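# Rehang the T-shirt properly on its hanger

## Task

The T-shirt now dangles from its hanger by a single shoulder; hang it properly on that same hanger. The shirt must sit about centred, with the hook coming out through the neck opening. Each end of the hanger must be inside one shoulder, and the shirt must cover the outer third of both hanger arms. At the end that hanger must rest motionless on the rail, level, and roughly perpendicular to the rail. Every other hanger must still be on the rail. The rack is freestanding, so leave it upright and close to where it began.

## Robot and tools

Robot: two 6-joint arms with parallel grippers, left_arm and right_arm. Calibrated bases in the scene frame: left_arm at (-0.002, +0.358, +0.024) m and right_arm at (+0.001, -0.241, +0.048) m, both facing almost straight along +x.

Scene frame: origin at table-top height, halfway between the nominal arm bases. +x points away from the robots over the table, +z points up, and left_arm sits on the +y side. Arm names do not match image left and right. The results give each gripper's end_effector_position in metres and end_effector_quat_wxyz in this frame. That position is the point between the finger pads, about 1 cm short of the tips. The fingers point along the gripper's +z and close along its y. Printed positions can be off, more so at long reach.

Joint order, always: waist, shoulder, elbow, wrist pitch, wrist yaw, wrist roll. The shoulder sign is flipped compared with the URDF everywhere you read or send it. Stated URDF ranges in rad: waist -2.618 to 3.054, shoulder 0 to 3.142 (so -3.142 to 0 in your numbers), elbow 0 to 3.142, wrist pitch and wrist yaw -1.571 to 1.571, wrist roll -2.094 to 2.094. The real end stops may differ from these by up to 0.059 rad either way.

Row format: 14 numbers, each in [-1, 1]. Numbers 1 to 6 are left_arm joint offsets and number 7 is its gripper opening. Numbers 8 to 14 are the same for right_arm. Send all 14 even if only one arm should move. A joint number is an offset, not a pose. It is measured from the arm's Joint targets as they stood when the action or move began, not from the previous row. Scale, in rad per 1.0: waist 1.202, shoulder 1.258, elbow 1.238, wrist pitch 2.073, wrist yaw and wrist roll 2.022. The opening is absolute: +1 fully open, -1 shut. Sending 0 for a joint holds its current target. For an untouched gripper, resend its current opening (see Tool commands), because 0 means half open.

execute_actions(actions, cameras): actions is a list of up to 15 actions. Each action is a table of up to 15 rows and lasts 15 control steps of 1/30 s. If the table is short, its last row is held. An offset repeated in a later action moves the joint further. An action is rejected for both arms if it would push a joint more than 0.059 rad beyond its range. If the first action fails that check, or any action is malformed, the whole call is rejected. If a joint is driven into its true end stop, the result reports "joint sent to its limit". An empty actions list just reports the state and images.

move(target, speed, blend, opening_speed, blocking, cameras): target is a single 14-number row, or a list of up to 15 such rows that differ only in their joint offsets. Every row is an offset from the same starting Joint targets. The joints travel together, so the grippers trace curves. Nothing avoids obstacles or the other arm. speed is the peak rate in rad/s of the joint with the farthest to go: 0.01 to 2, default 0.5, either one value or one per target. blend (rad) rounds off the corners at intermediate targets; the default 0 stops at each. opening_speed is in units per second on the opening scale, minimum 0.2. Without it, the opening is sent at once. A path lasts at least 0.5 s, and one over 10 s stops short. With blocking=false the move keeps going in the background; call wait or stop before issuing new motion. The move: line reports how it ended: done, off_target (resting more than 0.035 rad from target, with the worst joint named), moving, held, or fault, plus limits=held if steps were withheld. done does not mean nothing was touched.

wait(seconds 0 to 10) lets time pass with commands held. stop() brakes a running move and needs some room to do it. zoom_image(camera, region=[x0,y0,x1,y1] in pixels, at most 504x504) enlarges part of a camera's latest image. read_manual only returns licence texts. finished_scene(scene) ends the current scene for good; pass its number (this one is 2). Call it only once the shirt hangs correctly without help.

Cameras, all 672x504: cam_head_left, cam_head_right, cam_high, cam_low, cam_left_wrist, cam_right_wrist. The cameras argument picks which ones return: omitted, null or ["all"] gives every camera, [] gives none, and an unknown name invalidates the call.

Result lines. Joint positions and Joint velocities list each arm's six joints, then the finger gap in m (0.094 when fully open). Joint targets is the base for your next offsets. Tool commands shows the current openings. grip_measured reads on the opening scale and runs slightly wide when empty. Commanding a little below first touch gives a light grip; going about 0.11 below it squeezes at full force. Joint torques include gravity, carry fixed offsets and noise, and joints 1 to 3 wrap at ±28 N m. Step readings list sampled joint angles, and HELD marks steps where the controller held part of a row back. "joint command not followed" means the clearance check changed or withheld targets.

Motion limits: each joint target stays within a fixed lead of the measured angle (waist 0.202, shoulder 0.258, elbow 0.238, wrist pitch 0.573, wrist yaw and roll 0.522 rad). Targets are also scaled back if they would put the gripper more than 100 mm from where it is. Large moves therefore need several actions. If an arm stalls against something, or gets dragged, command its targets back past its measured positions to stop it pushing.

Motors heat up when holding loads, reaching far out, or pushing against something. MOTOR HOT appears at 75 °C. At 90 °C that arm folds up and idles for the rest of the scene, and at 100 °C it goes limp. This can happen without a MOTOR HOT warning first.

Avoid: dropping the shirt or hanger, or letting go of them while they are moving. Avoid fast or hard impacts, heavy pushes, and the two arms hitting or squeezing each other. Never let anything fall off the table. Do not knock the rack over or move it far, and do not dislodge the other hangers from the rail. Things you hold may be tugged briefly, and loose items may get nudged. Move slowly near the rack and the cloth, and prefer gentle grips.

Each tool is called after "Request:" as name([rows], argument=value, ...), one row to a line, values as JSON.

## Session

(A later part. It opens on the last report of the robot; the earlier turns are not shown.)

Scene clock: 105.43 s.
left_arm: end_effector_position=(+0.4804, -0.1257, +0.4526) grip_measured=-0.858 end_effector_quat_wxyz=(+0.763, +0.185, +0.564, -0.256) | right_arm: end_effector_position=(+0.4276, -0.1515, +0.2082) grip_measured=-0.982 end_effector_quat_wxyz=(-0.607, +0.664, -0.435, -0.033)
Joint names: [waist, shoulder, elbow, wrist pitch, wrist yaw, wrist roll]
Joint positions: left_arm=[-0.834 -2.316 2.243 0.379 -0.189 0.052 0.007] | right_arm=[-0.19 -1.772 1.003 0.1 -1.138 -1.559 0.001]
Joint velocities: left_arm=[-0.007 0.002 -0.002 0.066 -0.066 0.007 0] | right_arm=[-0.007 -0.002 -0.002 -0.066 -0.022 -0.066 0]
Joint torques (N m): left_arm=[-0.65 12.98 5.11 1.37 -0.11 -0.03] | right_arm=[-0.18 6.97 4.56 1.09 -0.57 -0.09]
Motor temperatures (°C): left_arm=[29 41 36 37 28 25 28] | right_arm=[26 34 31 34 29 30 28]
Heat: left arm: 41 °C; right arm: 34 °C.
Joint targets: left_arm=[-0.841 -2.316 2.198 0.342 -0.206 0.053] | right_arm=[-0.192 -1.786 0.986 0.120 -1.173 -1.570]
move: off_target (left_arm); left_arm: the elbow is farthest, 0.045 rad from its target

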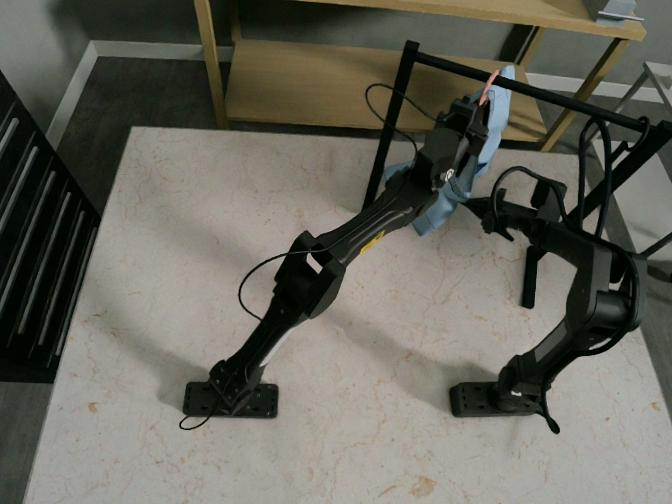

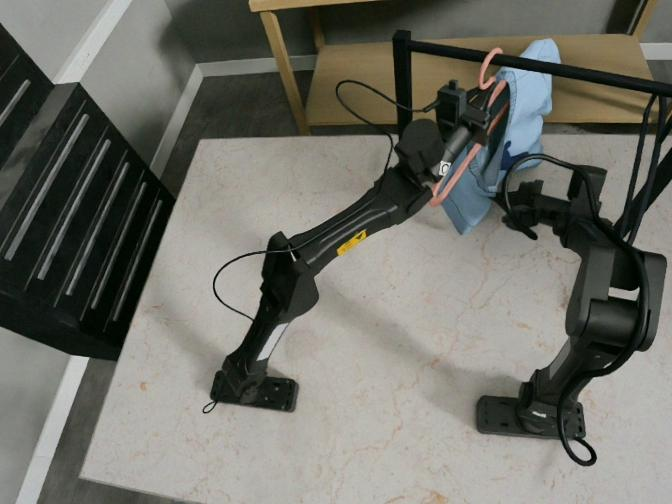

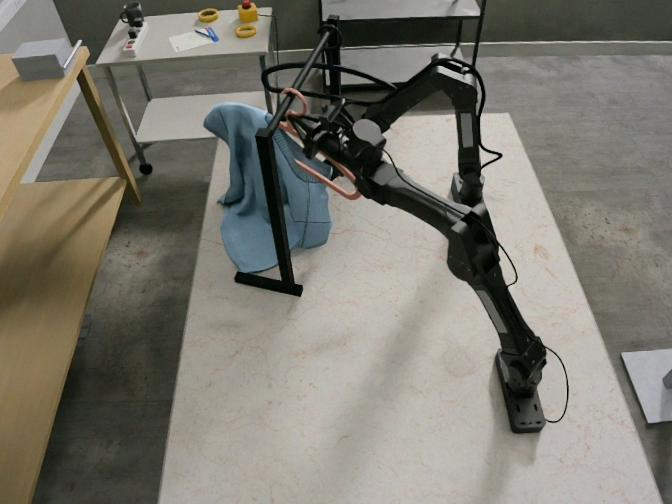

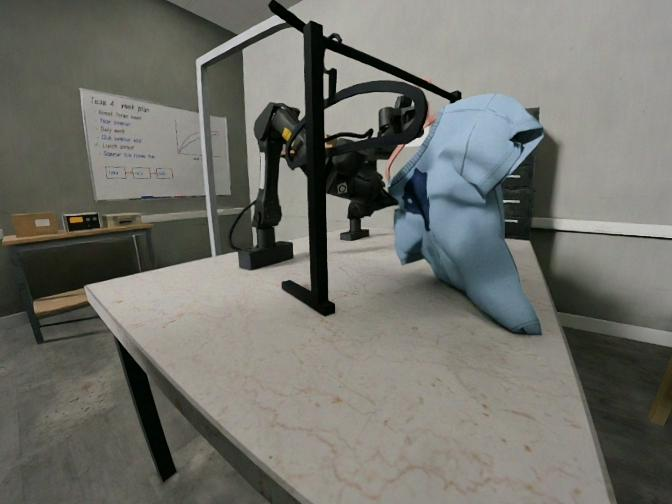

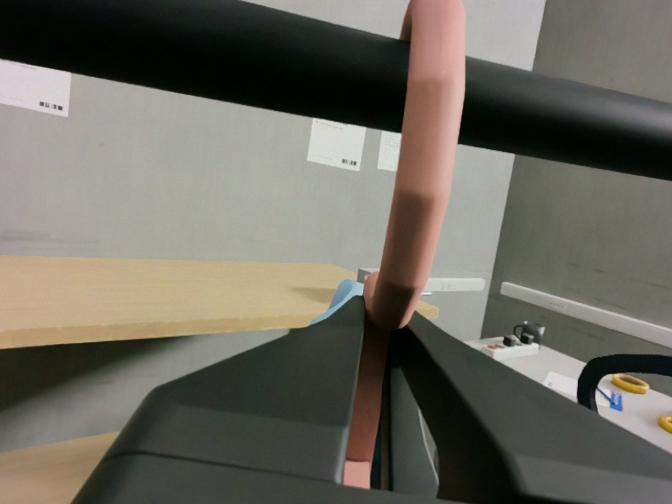

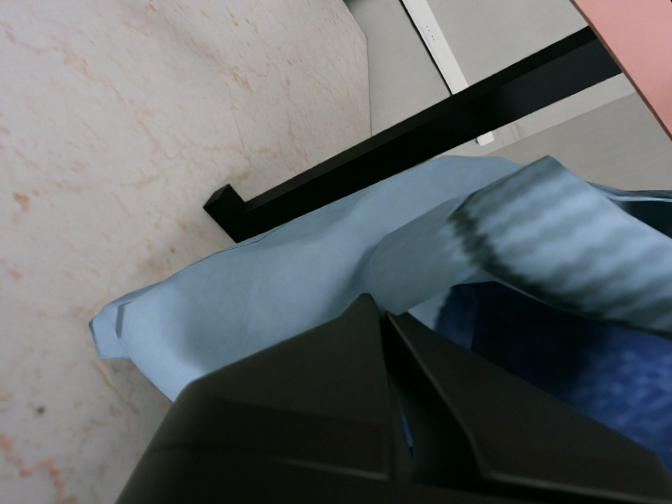

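Request:
move(target=[0,0,0,0,0,0,-0.95,0.188,0.239,-0.183,0.066,0.086,0,-1], speed=0.3)

Request:
zoom_image(camera="cam_high", region=[180, 70, 400, 300])

Request:
zoom_image(camera="cam_head_right", region=[380, 20, 600, 240])

Scene clock: 109.17 s.
left_arm: end_effector_position=(+0.4804, -0.1257, +0.4526) grip_measured=-0.858 end_effector_quat_wxyz=(+0.763, +0.185, +0.564, -0.256) | right_arm: end_effector_position=(+0.3714, -0.0779, +0.2300) grip_measured=-0.982 end_effector_quat_wxyz=(-0.606, +0.711, -0.357, +0.019)
Joint names: [waist, shoulder, elbow, wrist pitch, wrist yaw, wrist roll]
Joint positions: left_arm=[-0.834 -2.316 2.243 0.379 -0.189 0.052 0.007] | right_arm=[0.024 -1.513 0.78 0.237 -0.98 -1.56 0.001]
Joint velocities: left_arm=[0.002 0.002 -0.022 0.051 -0.051 0.066 0] | right_arm=[0.002 0.002 -0.007 0.037 0.037 0.022 -0.001]
Joint torques (N m): left_arm=[-0.7 13.08 5.09 1.35 -0.1 0.01] | right_arm=[0.79 8.46 4.57 1.22 -0.34 -0.11]
Motor temperatures (°C): left_arm=[29 41 36 37 28 25 29] | right_arm=[26 34 31 34 29 30 28]
Heat: left arm: 41 °C; right arm: 34 °C.
Joint targets: left_arm=[-0.841 -2.316 2.198 0.342 -0.206 0.053] | right_arm=[0.034 -1.485 0.759 0.257 -0.999 -1.570]
move: off_target (left_arm); left_arm: the elbow is farthest, 0.045 rad from its target

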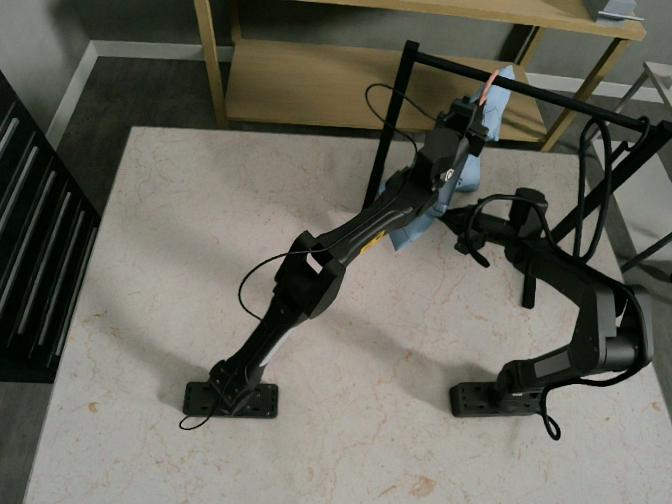

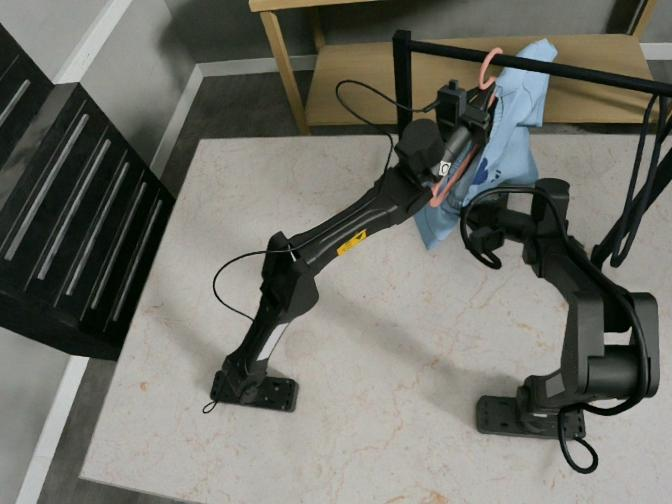

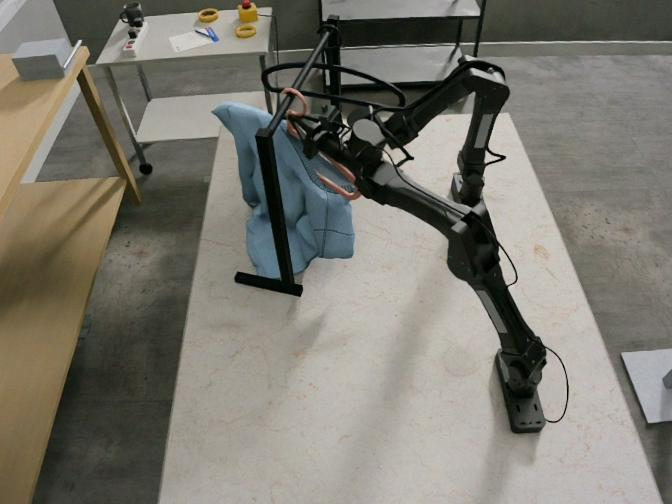

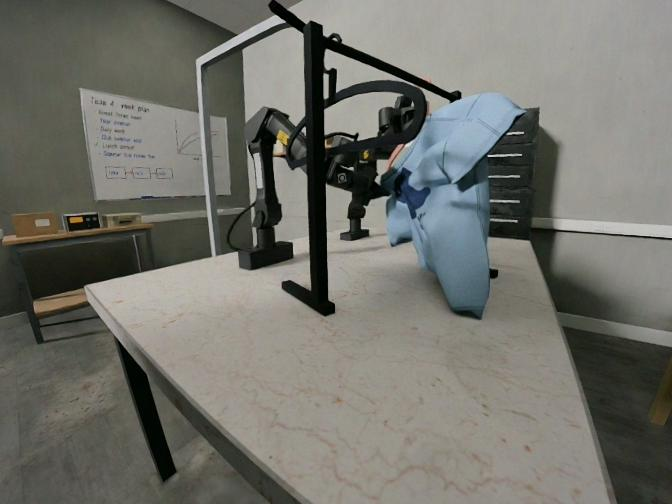

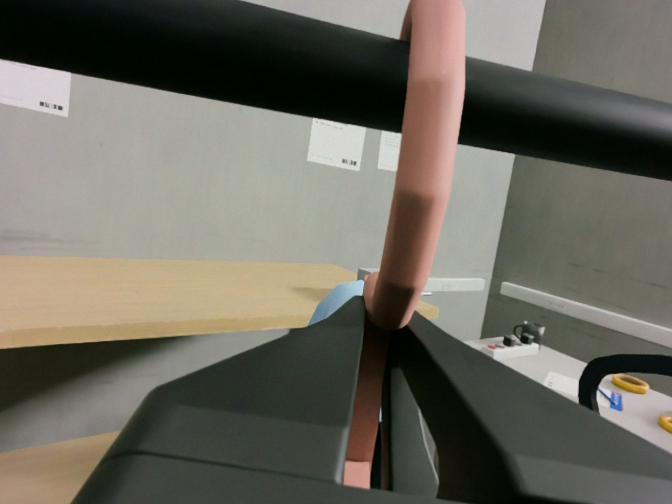

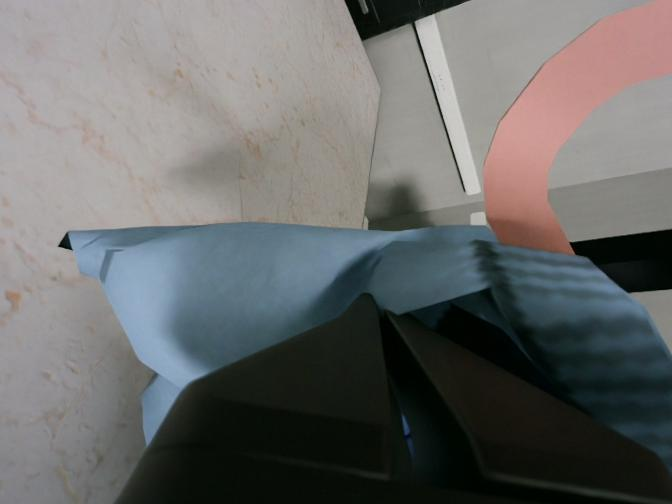

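Scaled by 2.191 from the camera's 672x504 image, which has a finer 960x720 frame.

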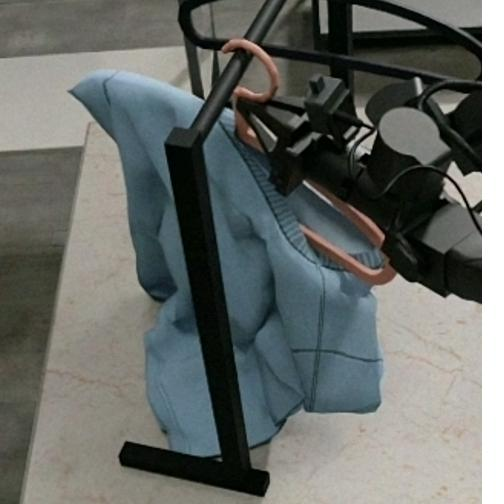

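Scaled by 2.291 from the camera's 672x504 image, which has a finer 960x720 frame.

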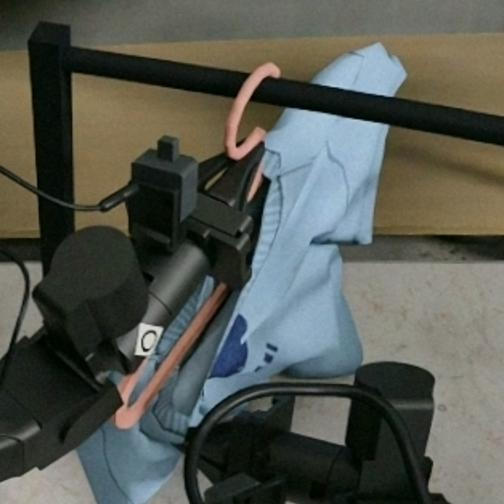

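Request:
move(target=[0,0,0,0,0,0,-0.95,0.092,0.056,-0.099,0.066,0.042,0,-1], speed=0.2, cameras=["cam_head_right","cam_high","cam_right_wrist","cam_low"])

Request:
zoom_image(camera="cam_high", region=[180, 70, 400, 300])

Request:
zoom_image(camera="cam_head_right", region=[380, 20, 600, 240])

Scene clock: 116.20 s.
left_arm: end_effector_position=(+0.4804, -0.1257, +0.4526) grip_measured=-0.858 end_effector_quat_wxyz=(+0.763, +0.185, +0.564, -0.256) | right_arm: end_effector_position=(+0.3500, -0.0522, +0.2265) grip_measured=-0.982 end_effector_quat_wxyz=(-0.610, +0.722, -0.322, +0.057)
Joint names: [waist, shoulder, elbow, wrist pitch, wrist yaw, wrist roll]
Joint positions: left_arm=[-0.834 -2.316 2.243 0.379 -0.189 0.052 0.007] | right_arm=[0.126 -1.443 0.66 0.383 -0.878 -1.56 0.001]
Joint velocities: left_arm=[-0.007 -0.002 -0.002 0.022 -0.037 -0.066 -0.001] | right_arm=[-0.017 0.027 -0.007 0.037 -0.007 0.007 0]
Joint torques (N m): left_arm=[-0.8 13.14 5.05 1.39 -0.11 0] | right_arm=[1.42 7.72 4.37 1.2 -0.46 -0.11]
Motor temperatures (°C): left_arm=[29 41 35 37 28 25 29] | right_arm=[26 34 31 34 29 30 28]
Heat: left arm: 41 °C; right arm: 34 °C.
Joint targets: left_arm=[-0.841 -2.316 2.198 0.342 -0.206 0.053] | right_arm=[0.145 -1.415 0.637 0.394 -0.914 -1.570]
move: off_target (left_arm, right_arm); left_arm: the elbow is farthest, 0.045 rad from its target; right_arm: the wrist yaw is farthest, 0.036 rad from its target
Images, in order (width x height): cam_head_right 672x504, cam_high 672x504, cam_low 672x504, cam_right_wrist 672x504.

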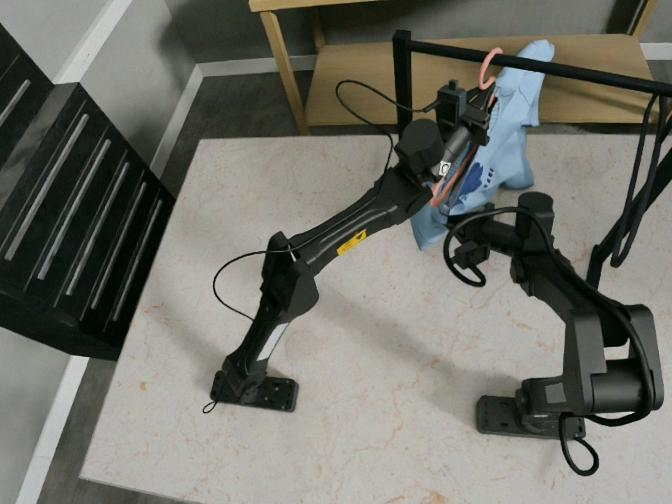

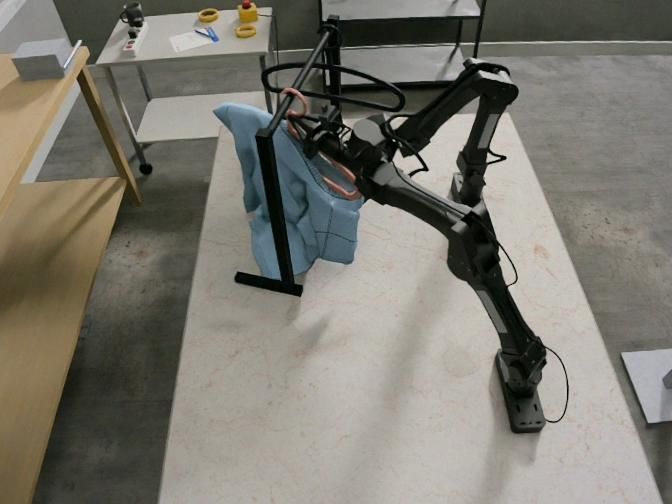

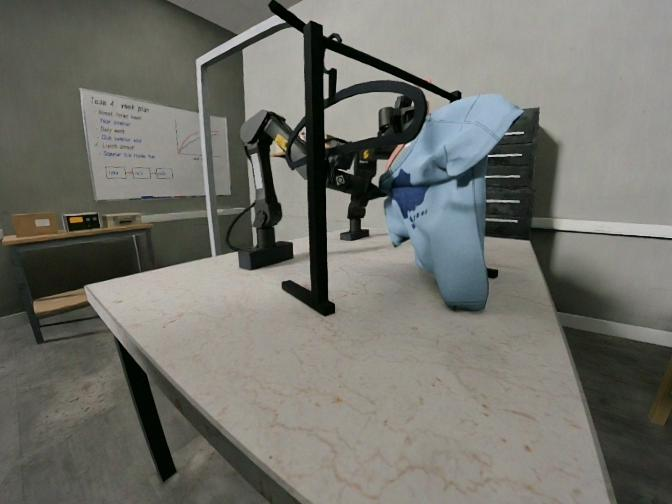

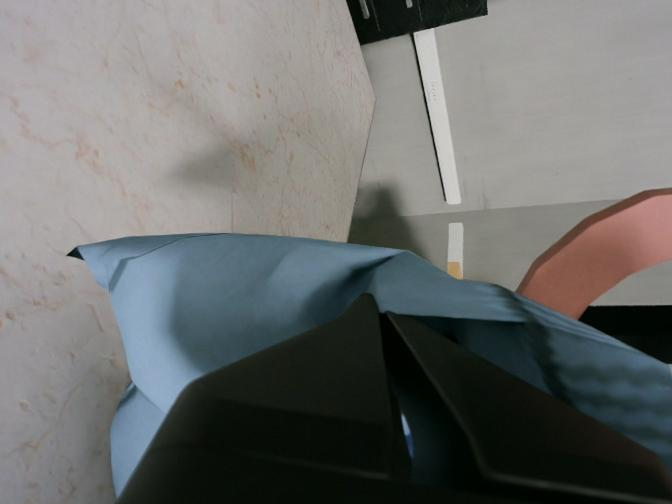

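Scaled by 2.191 from the camera's 672x504 image, which has a finer 960x720 frame.

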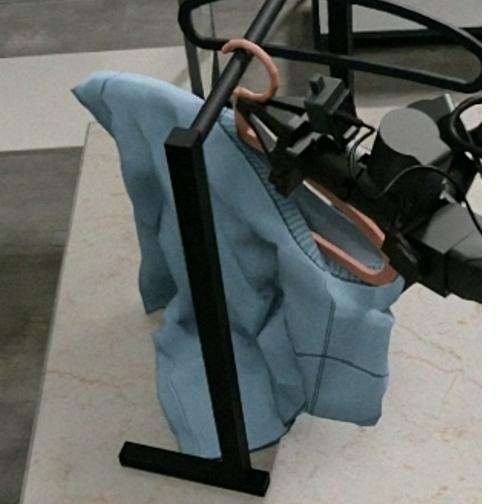

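Scaled by 2.291 from the camera's 672x504 image, which has a finer 960x720 frame.

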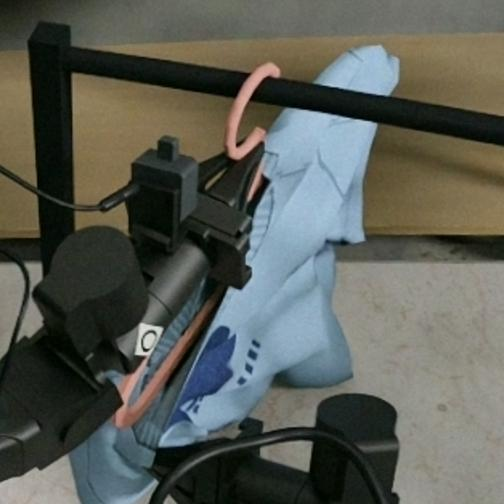

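Request:
move(target=[0,0,0,0,0,0,-0.95,0.094,0.095,-0.051,-0.011,0.040,0,-1], speed=0.2, cameras=["cam_head_right","cam_high","cam_right_wrist","cam_low"])

Request:
zoom_image(camera="cam_high", region=[180, 70, 400, 300])

Request:
zoom_image(camera="cam_head_right", region=[380, 20, 600, 240])

Scene clock: 117.70 s.
left_arm: end_effector_position=(+0.4802, -0.1259, +0.4526) grip_measured=-0.858 end_effector_quat_wxyz=(+0.763, +0.184, +0.564, -0.256) | right_arm: end_effector_position=(+0.3240, -0.0305, +0.2396) grip_measured=-0.982 end_effector_quat_wxyz=(-0.612, +0.728, -0.297, +0.082)
Joint names: [waist, shoulder, elbow, wrist pitch, wrist yaw, wrist roll]
Joint positions: left_arm=[-0.834 -2.316 2.243 0.379 -0.19 0.052 0.007] | right_arm=[0.231 -1.321 0.598 0.383 -0.777 -1.56 0.001]
Joint velocities: left_arm=[0.007 -0.002 -0.017 -0.022 -0.007 0.051 0] | right_arm=[-0.002 0.002 0.002 0.022 -0.022 0.022 -0.001]
Joint torques (N m): left_arm=[-0.73 13.16 5.14 1.39 -0.15 0.03] | right_arm=[2.09 6.52 4.49 1.05 -0.63 -0.1]
Motor temperatures (°C): left_arm=[29 41 35 37 28 25 29] | right_arm=[26 34 31 34 29 30 28]
Heat: left arm: 41 °C; right arm: 34 °C.
Joint targets: left_arm=[-0.841 -2.316 2.198 0.342 -0.206 0.053] | right_arm=[0.258 -1.295 0.574 0.371 -0.833 -1.570]
move: off_target (left_arm, right_arm); left_arm: the elbow is farthest, 0.045 rad from its target; right_arm: the wrist yaw is farthest, 0.056 rad from its target
Images, in order (width x height): cam_head_right 672x504, cam_high 672x504, cam_low 672x504, cam_right_wrist 672x504.

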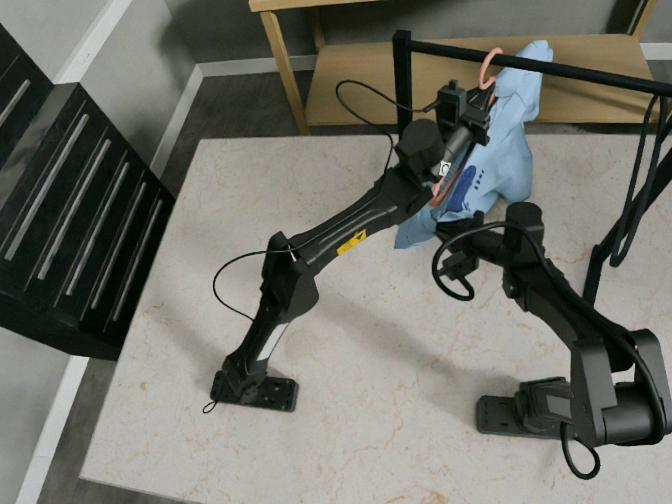

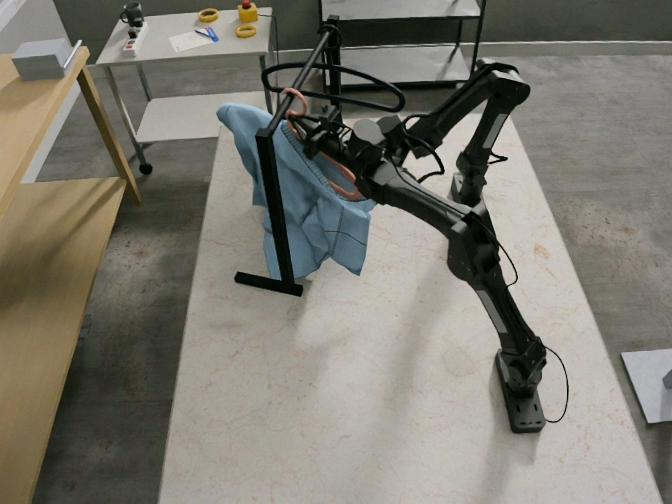

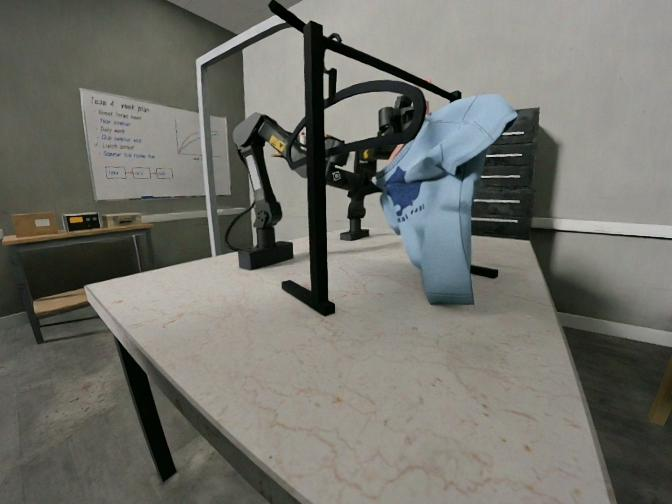

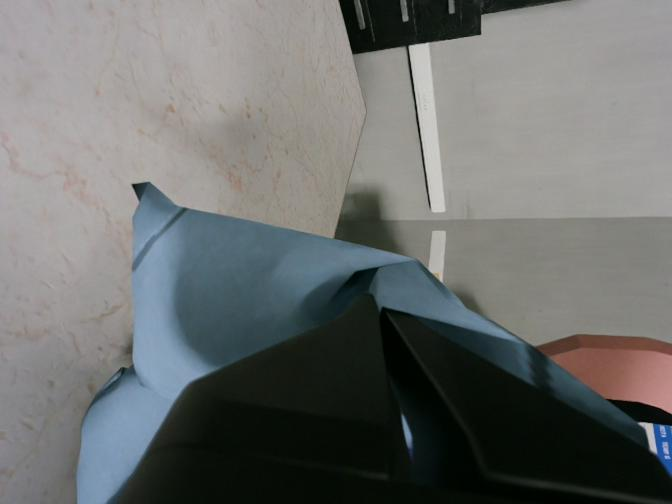

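Scaled by 2.191 from the camera's 672x504 image, which has a finer 960x720 frame.

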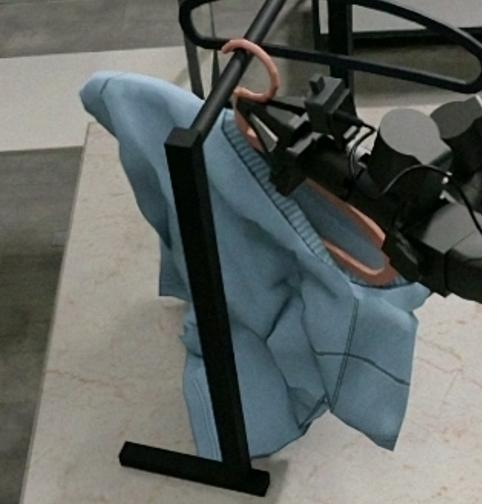

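Scaled by 2.291 from the camera's 672x504 image, which has a finer 960x720 frame.

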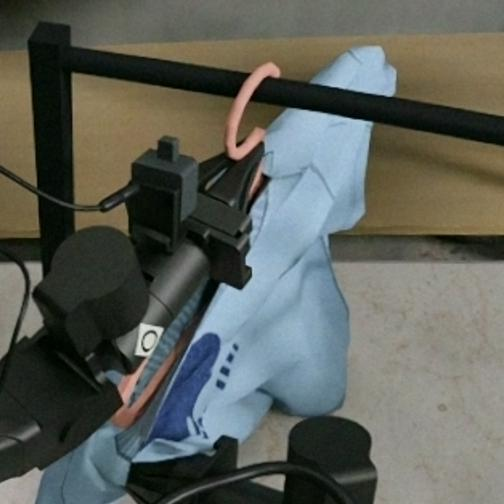

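Request:
move(target=[0,0,0,0,0,0,-0.95,0.087,0.076,0.011,-0.050,0.033,0,-1], speed=0.2, cameras=["cam_head_right","cam_head_left","cam_high","cam_right_wrist","cam_left_wrist"])

Request:
zoom_image(camera="cam_high", region=[180, 70, 400, 300])

Request:
zoom_image(camera="cam_head_right", region=[380, 20, 600, 240])

Scene clock: 119.00 s.
left_arm: end_effector_position=(+0.4801, -0.1258, +0.4526) grip_measured=-0.858 end_effector_quat_wxyz=(+0.763, +0.183, +0.565, -0.255) | right_arm: end_effector_position=(+0.3018, -0.0100, +0.2581) grip_measured=-0.982 end_effector_quat_wxyz=(-0.613, +0.735, -0.275, +0.092)
Joint names: [waist, shoulder, elbow, wrist pitch, wrist yaw, wrist roll]
Joint positions: left_arm=[-0.836 -2.316 2.243 0.379 -0.195 0.052 0.007] | right_arm=[0.332 -1.222 0.598 0.318 -0.696 -1.56 0.001]
Joint velocities: left_arm=[0.002 0.002 -0.012 0.007 0.022 0.022 -0.002] | right_arm=[-0.012 0.012 -0.012 0.037 -0.022 0.037 0]
Joint torques (N m): left_arm=[-0.31 13.14 4.97 1.36 -0.11 -0.01] | right_arm=[2.33 5.52 5.67 0.74 -0.76 -0.11]
Motor temperatures (°C): left_arm=[29 41 35 37 28 25 29] | right_arm=[26 34 31 34 29 30 28]
Heat: left arm: 41 °C; right arm: 34 °C.
Joint targets: left_arm=[-0.841 -2.316 2.198 0.342 -0.206 0.053] | right_arm=[0.363 -1.200 0.587 0.267 -0.767 -1.570]
move: off_target (left_arm, right_arm); left_arm: the elbow is farthest, 0.045 rad from its target; right_arm: the wrist yaw is farthest, 0.070 rad from its target
Images, in order (width x height): cam_head_left 672x504, cam_head_right 672x504, cam_high 672x504, cam_left_wrist 672x504, cam_right_wrist 672x504.

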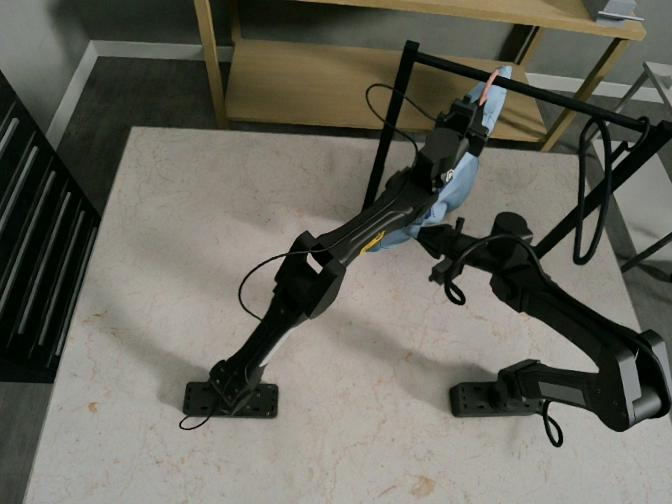

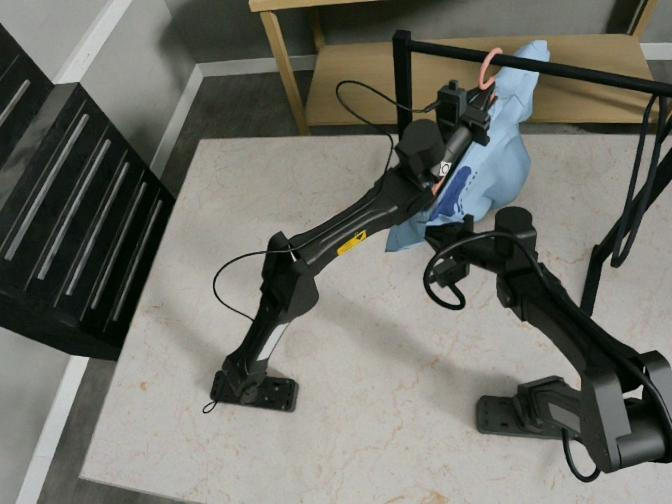

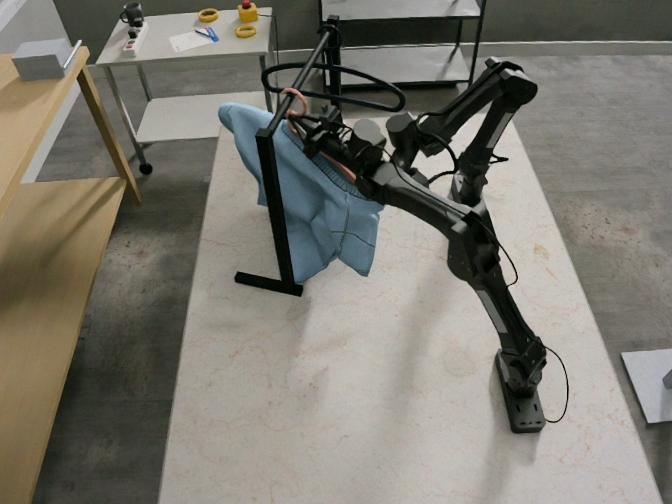

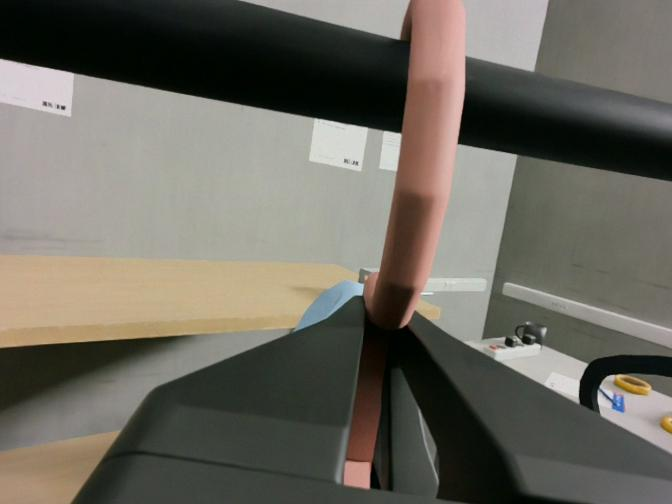

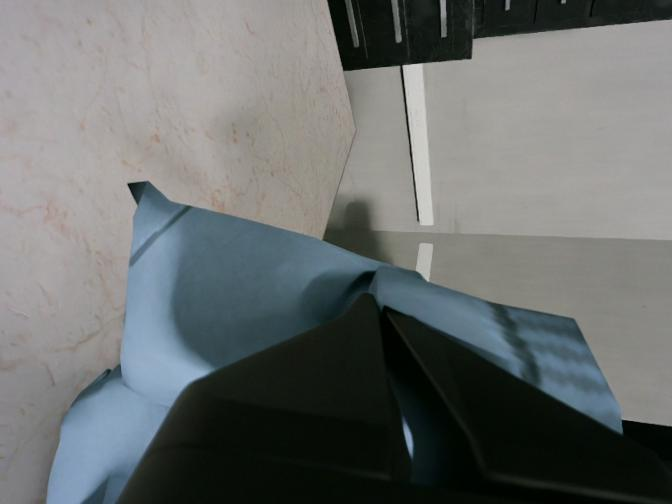

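Scaled by 2.191 from the camera's 672x504 image, which has a finer 960x720 frame.

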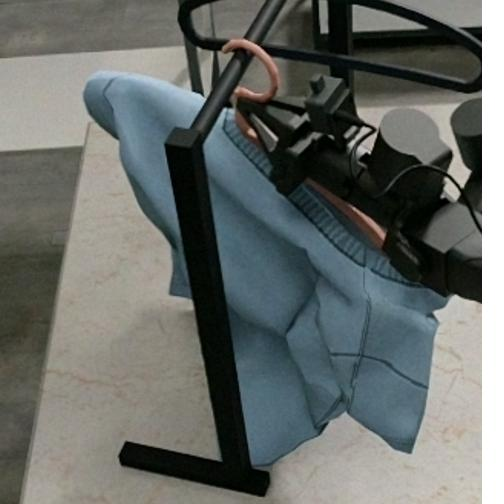

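Scaled by 2.291 from the camera's 672x504 image, which has a finer 960x720 frame.

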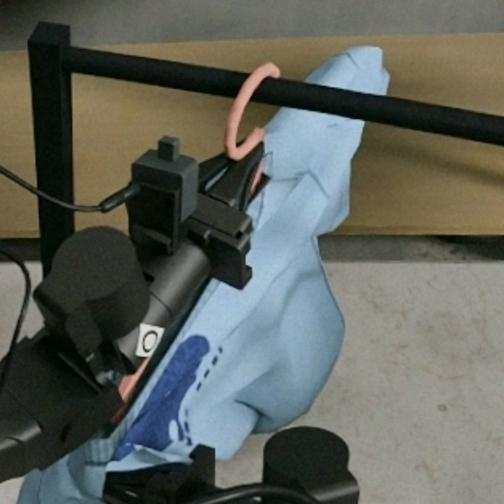

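Request:
move(target=[0,0,0,0,0,0,-0.95,0.006,0.060,0.137,-0.130,0.001,0,-1], speed=0.3, cameras=["cam_head_right","cam_high","cam_right_wrist"])

Request:
zoom_image(camera="cam_high", region=[180, 70, 400, 300])

Request:
zoom_image(camera="cam_head_right", region=[380, 20, 600, 240])

Scene clock: 121.23 s.
left_arm: end_effector_position=(+0.4801, -0.1258, +0.4526) grip_measured=-0.858 end_effector_quat_wxyz=(+0.763, +0.183, +0.565, -0.255) | right_arm: end_effector_position=(+0.2921, -0.0106, +0.2868) grip_measured=-0.982 end_effector_quat_wxyz=(-0.597, +0.745, -0.290, +0.069)
Joint names: [waist, shoulder, elbow, wrist pitch, wrist yaw, wrist roll]
Joint positions: left_arm=[-0.836 -2.316 2.243 0.379 -0.195 0.052 0.007] | right_arm=[0.34 -1.148 0.727 0.05 -0.696 -1.56 0.001]
Joint velocities: left_arm=[-0.002 0.002 -0.007 -0.022 -0.022 -0.066 0.001] | right_arm=[0.012 -0.012 -0.002 -0.022 -0.007 0.037 0]
Joint torques (N m): left_arm=[-0.62 13.11 4.96 1.34 -0.09 -0.06] | right_arm=[2.32 5.27 8.81 0.72 -0.76 -0.11]
Motor temperatures (°C): left_arm=[29 41 35 37 28 25 29] | right_arm=[26 34 31 34 29 29 28]
Heat: left arm: 41 °C; right arm: 34 °C.
Joint targets: left_arm=[-0.841 -2.316 2.198 0.342 -0.206 0.053] | right_arm=[0.370 -1.125 0.757 -0.002 -0.765 -1.570]
move: off_target (left_arm, right_arm); left_arm: the elbow is farthest, 0.045 rad from its target; right_arm: the wrist yaw is farthest, 0.069 rad from its target
Images, in order (width x height): cam_head_right 672x504, cam_high 672x504, cam_right_wrist 672x504.

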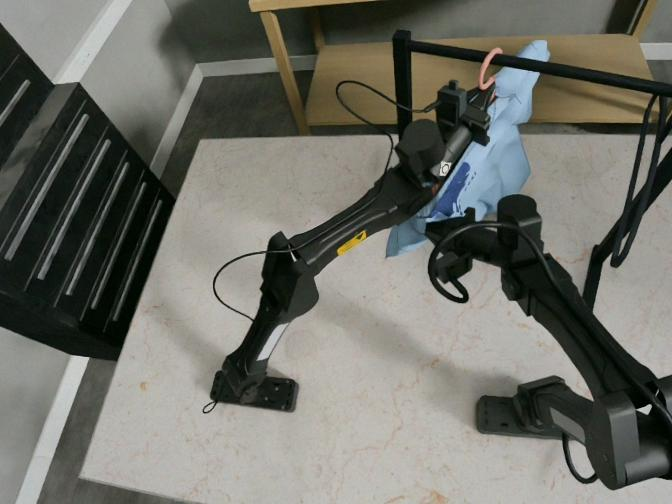

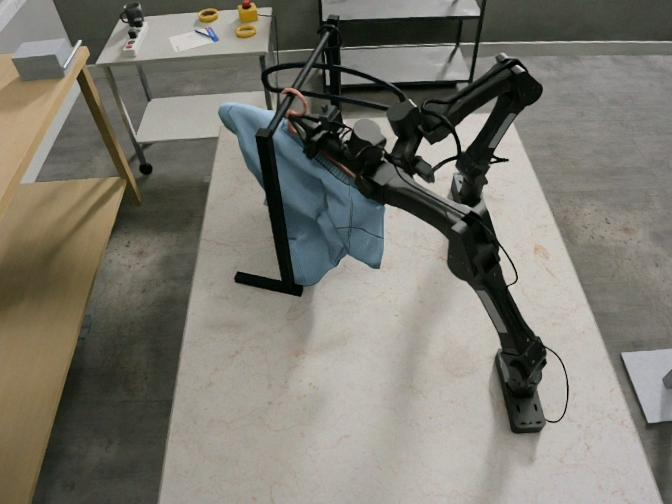

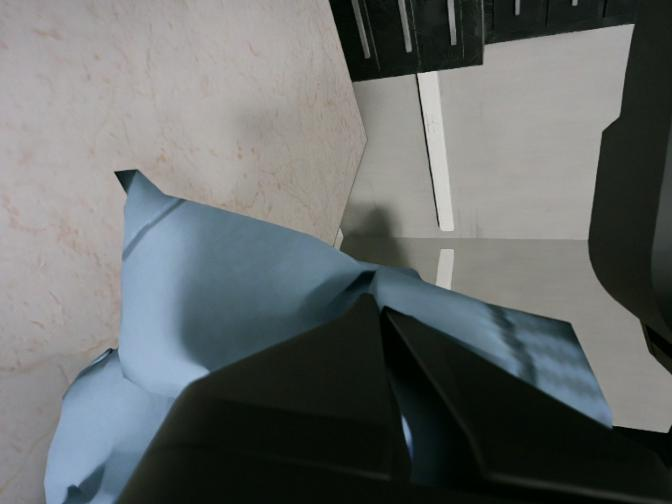

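Scaled by 2.191 from the camera's 672x504 image, which has a finer 960x720 frame.

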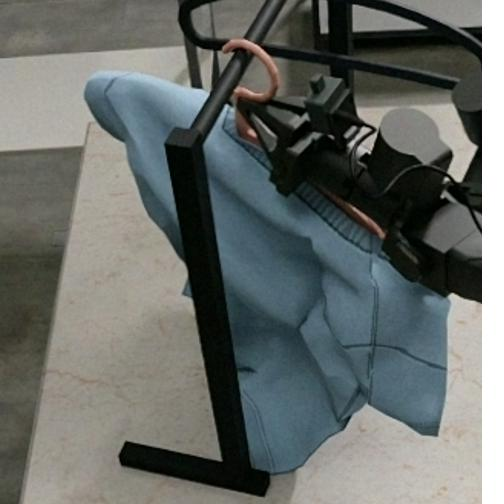

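Scaled by 2.291 from the camera's 672x504 image, which has a finer 960x720 frame.

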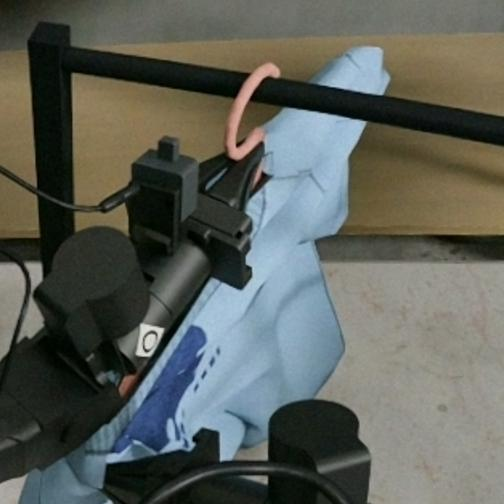

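Request:
move(target=[0,0,0,0,0,0,-0.95,-0.137,-0.080,0.161,-0.056,-0.074,0,-1], speed=0.3, cameras=["cam_head_right","cam_high","cam_right_wrist","cam_low"])

Request:
zoom_image(camera="cam_high", region=[180, 70, 400, 300])

Request:
zoom_image(camera="cam_head_right", region=[380, 20, 600, 240])

Scene clock: 122.43 s.
left_arm: end_effector_position=(+0.4799, -0.1260, +0.4526) grip_measured=-0.858 end_effector_quat_wxyz=(+0.763, +0.184, +0.565, -0.255) | right_arm: end_effector_position=(+0.3063, -0.0215, +0.2982) grip_measured=-0.982 end_effector_quat_wxyz=(-0.596, +0.737, -0.306, +0.095)
Joint names: [waist, shoulder, elbow, wrist pitch, wrist yaw, wrist roll]
Joint positions: left_arm=[-0.836 -2.316 2.243 0.379 -0.193 0.052 0.007] | right_arm=[0.31 -1.149 0.764 0.031 -0.665 -1.56 0.001]
Joint velocities: left_arm=[-0.017 -0.002 -0.007 -0.051 -0.007 -0.066 0] | right_arm=[-0.007 0.007 0.002 -0.007 -0.007 0.007 0]
Joint torques (N m): left_arm=[-0.43 12.89 5.19 1.39 -0.07 -0.07] | right_arm=[0.83 3.25 6.45 1.17 -0.47 -0.03]
Motor temperatures (°C): left_arm=[29 41 35 37 28 25 29] | right_arm=[26 34 31 34 29 29 29]
Heat: left arm: 41 °C; right arm: 34 °C.
Joint targets: left_arm=[-0.841 -2.316 2.198 0.342 -0.206 0.053] | right_arm=[0.321 -1.148 0.761 0.028 -0.705 -1.563]
move: held (right_arm; a check stopped the path), off_target (left_arm); limits=held; left_arm: the elbow is farthest, 0.045 rad from its target; right_arm: the wrist yaw is farthest, 0.249 rad from its target
joint command not followed: on one or more control steps a check withheld the commanded joint targets of the right arm, and it was not sent them on those steps.
cause: the commanded joint targets, or the way to them, would bring a part of the robot too close to another arm (this arm's fingers and the left arm's forearm (the part past the elbow), along the way the arms are being sent, or toward where that arm still pushes).
Images, in order (width x height): cam_head_right 672x504, cam_high 672x504, cam_low 672x504, cam_right_wrist 672x504.

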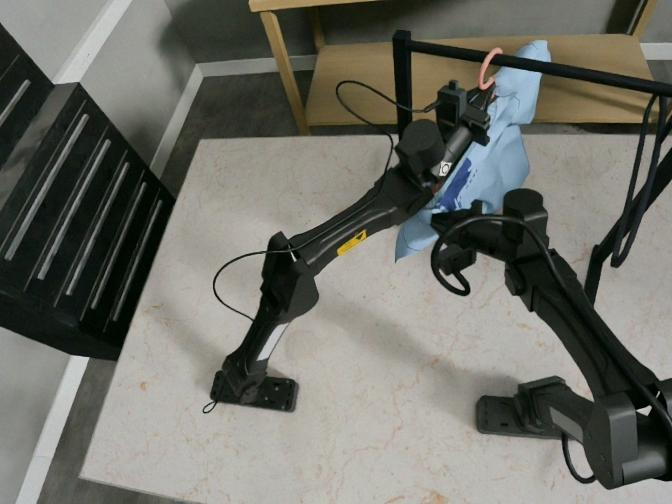

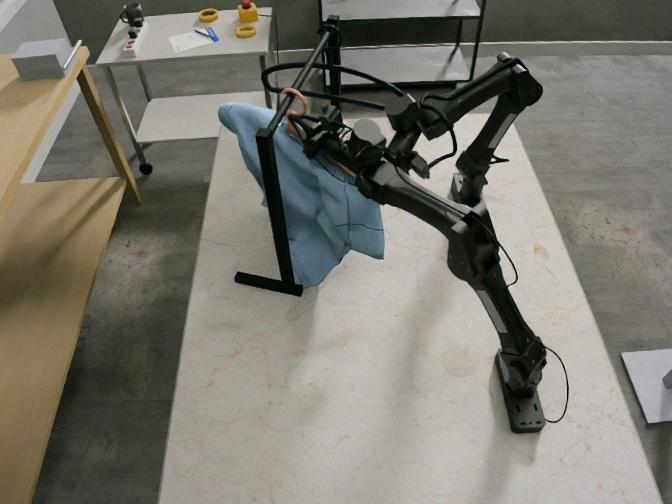

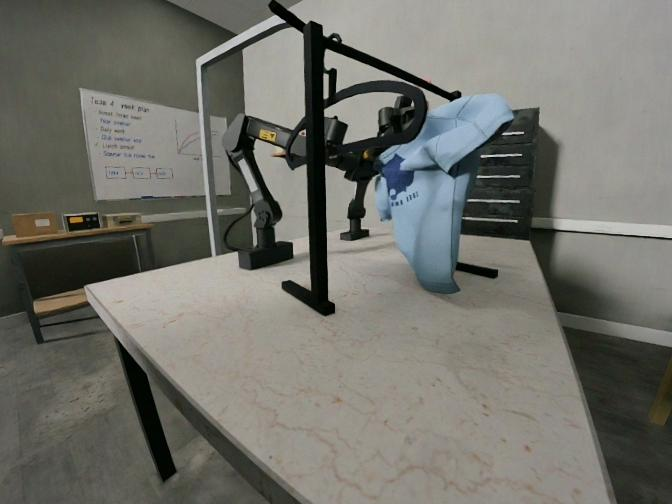

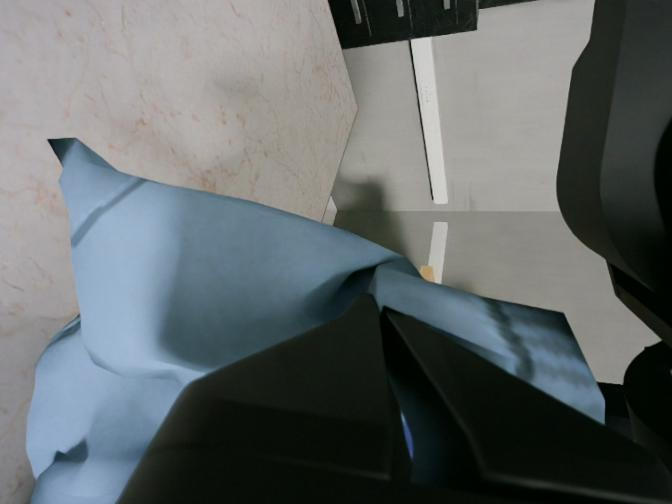

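Scaled by 2.191 from the camera's 672x504 image, which has a finer 960x720 frame.

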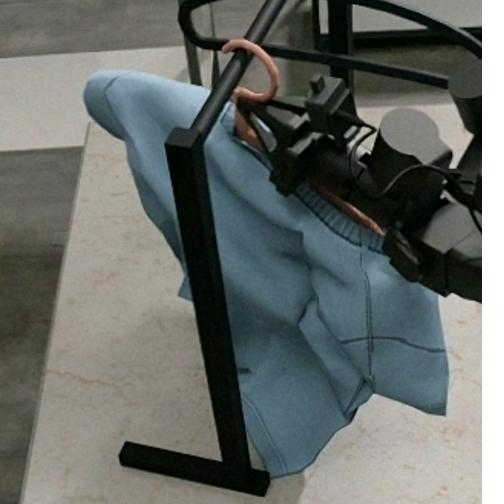

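Scaled by 2.291 from the camera's 672x504 image, which has a finer 960x720 frame.

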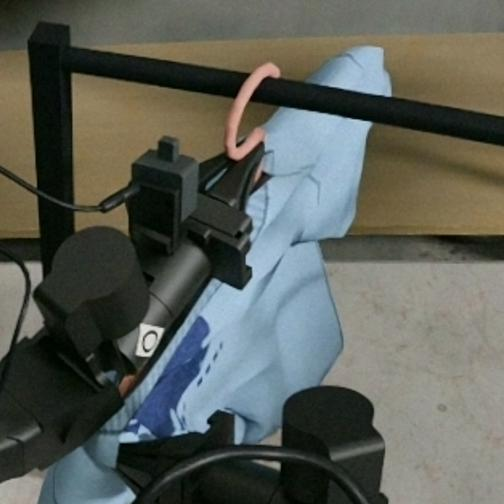

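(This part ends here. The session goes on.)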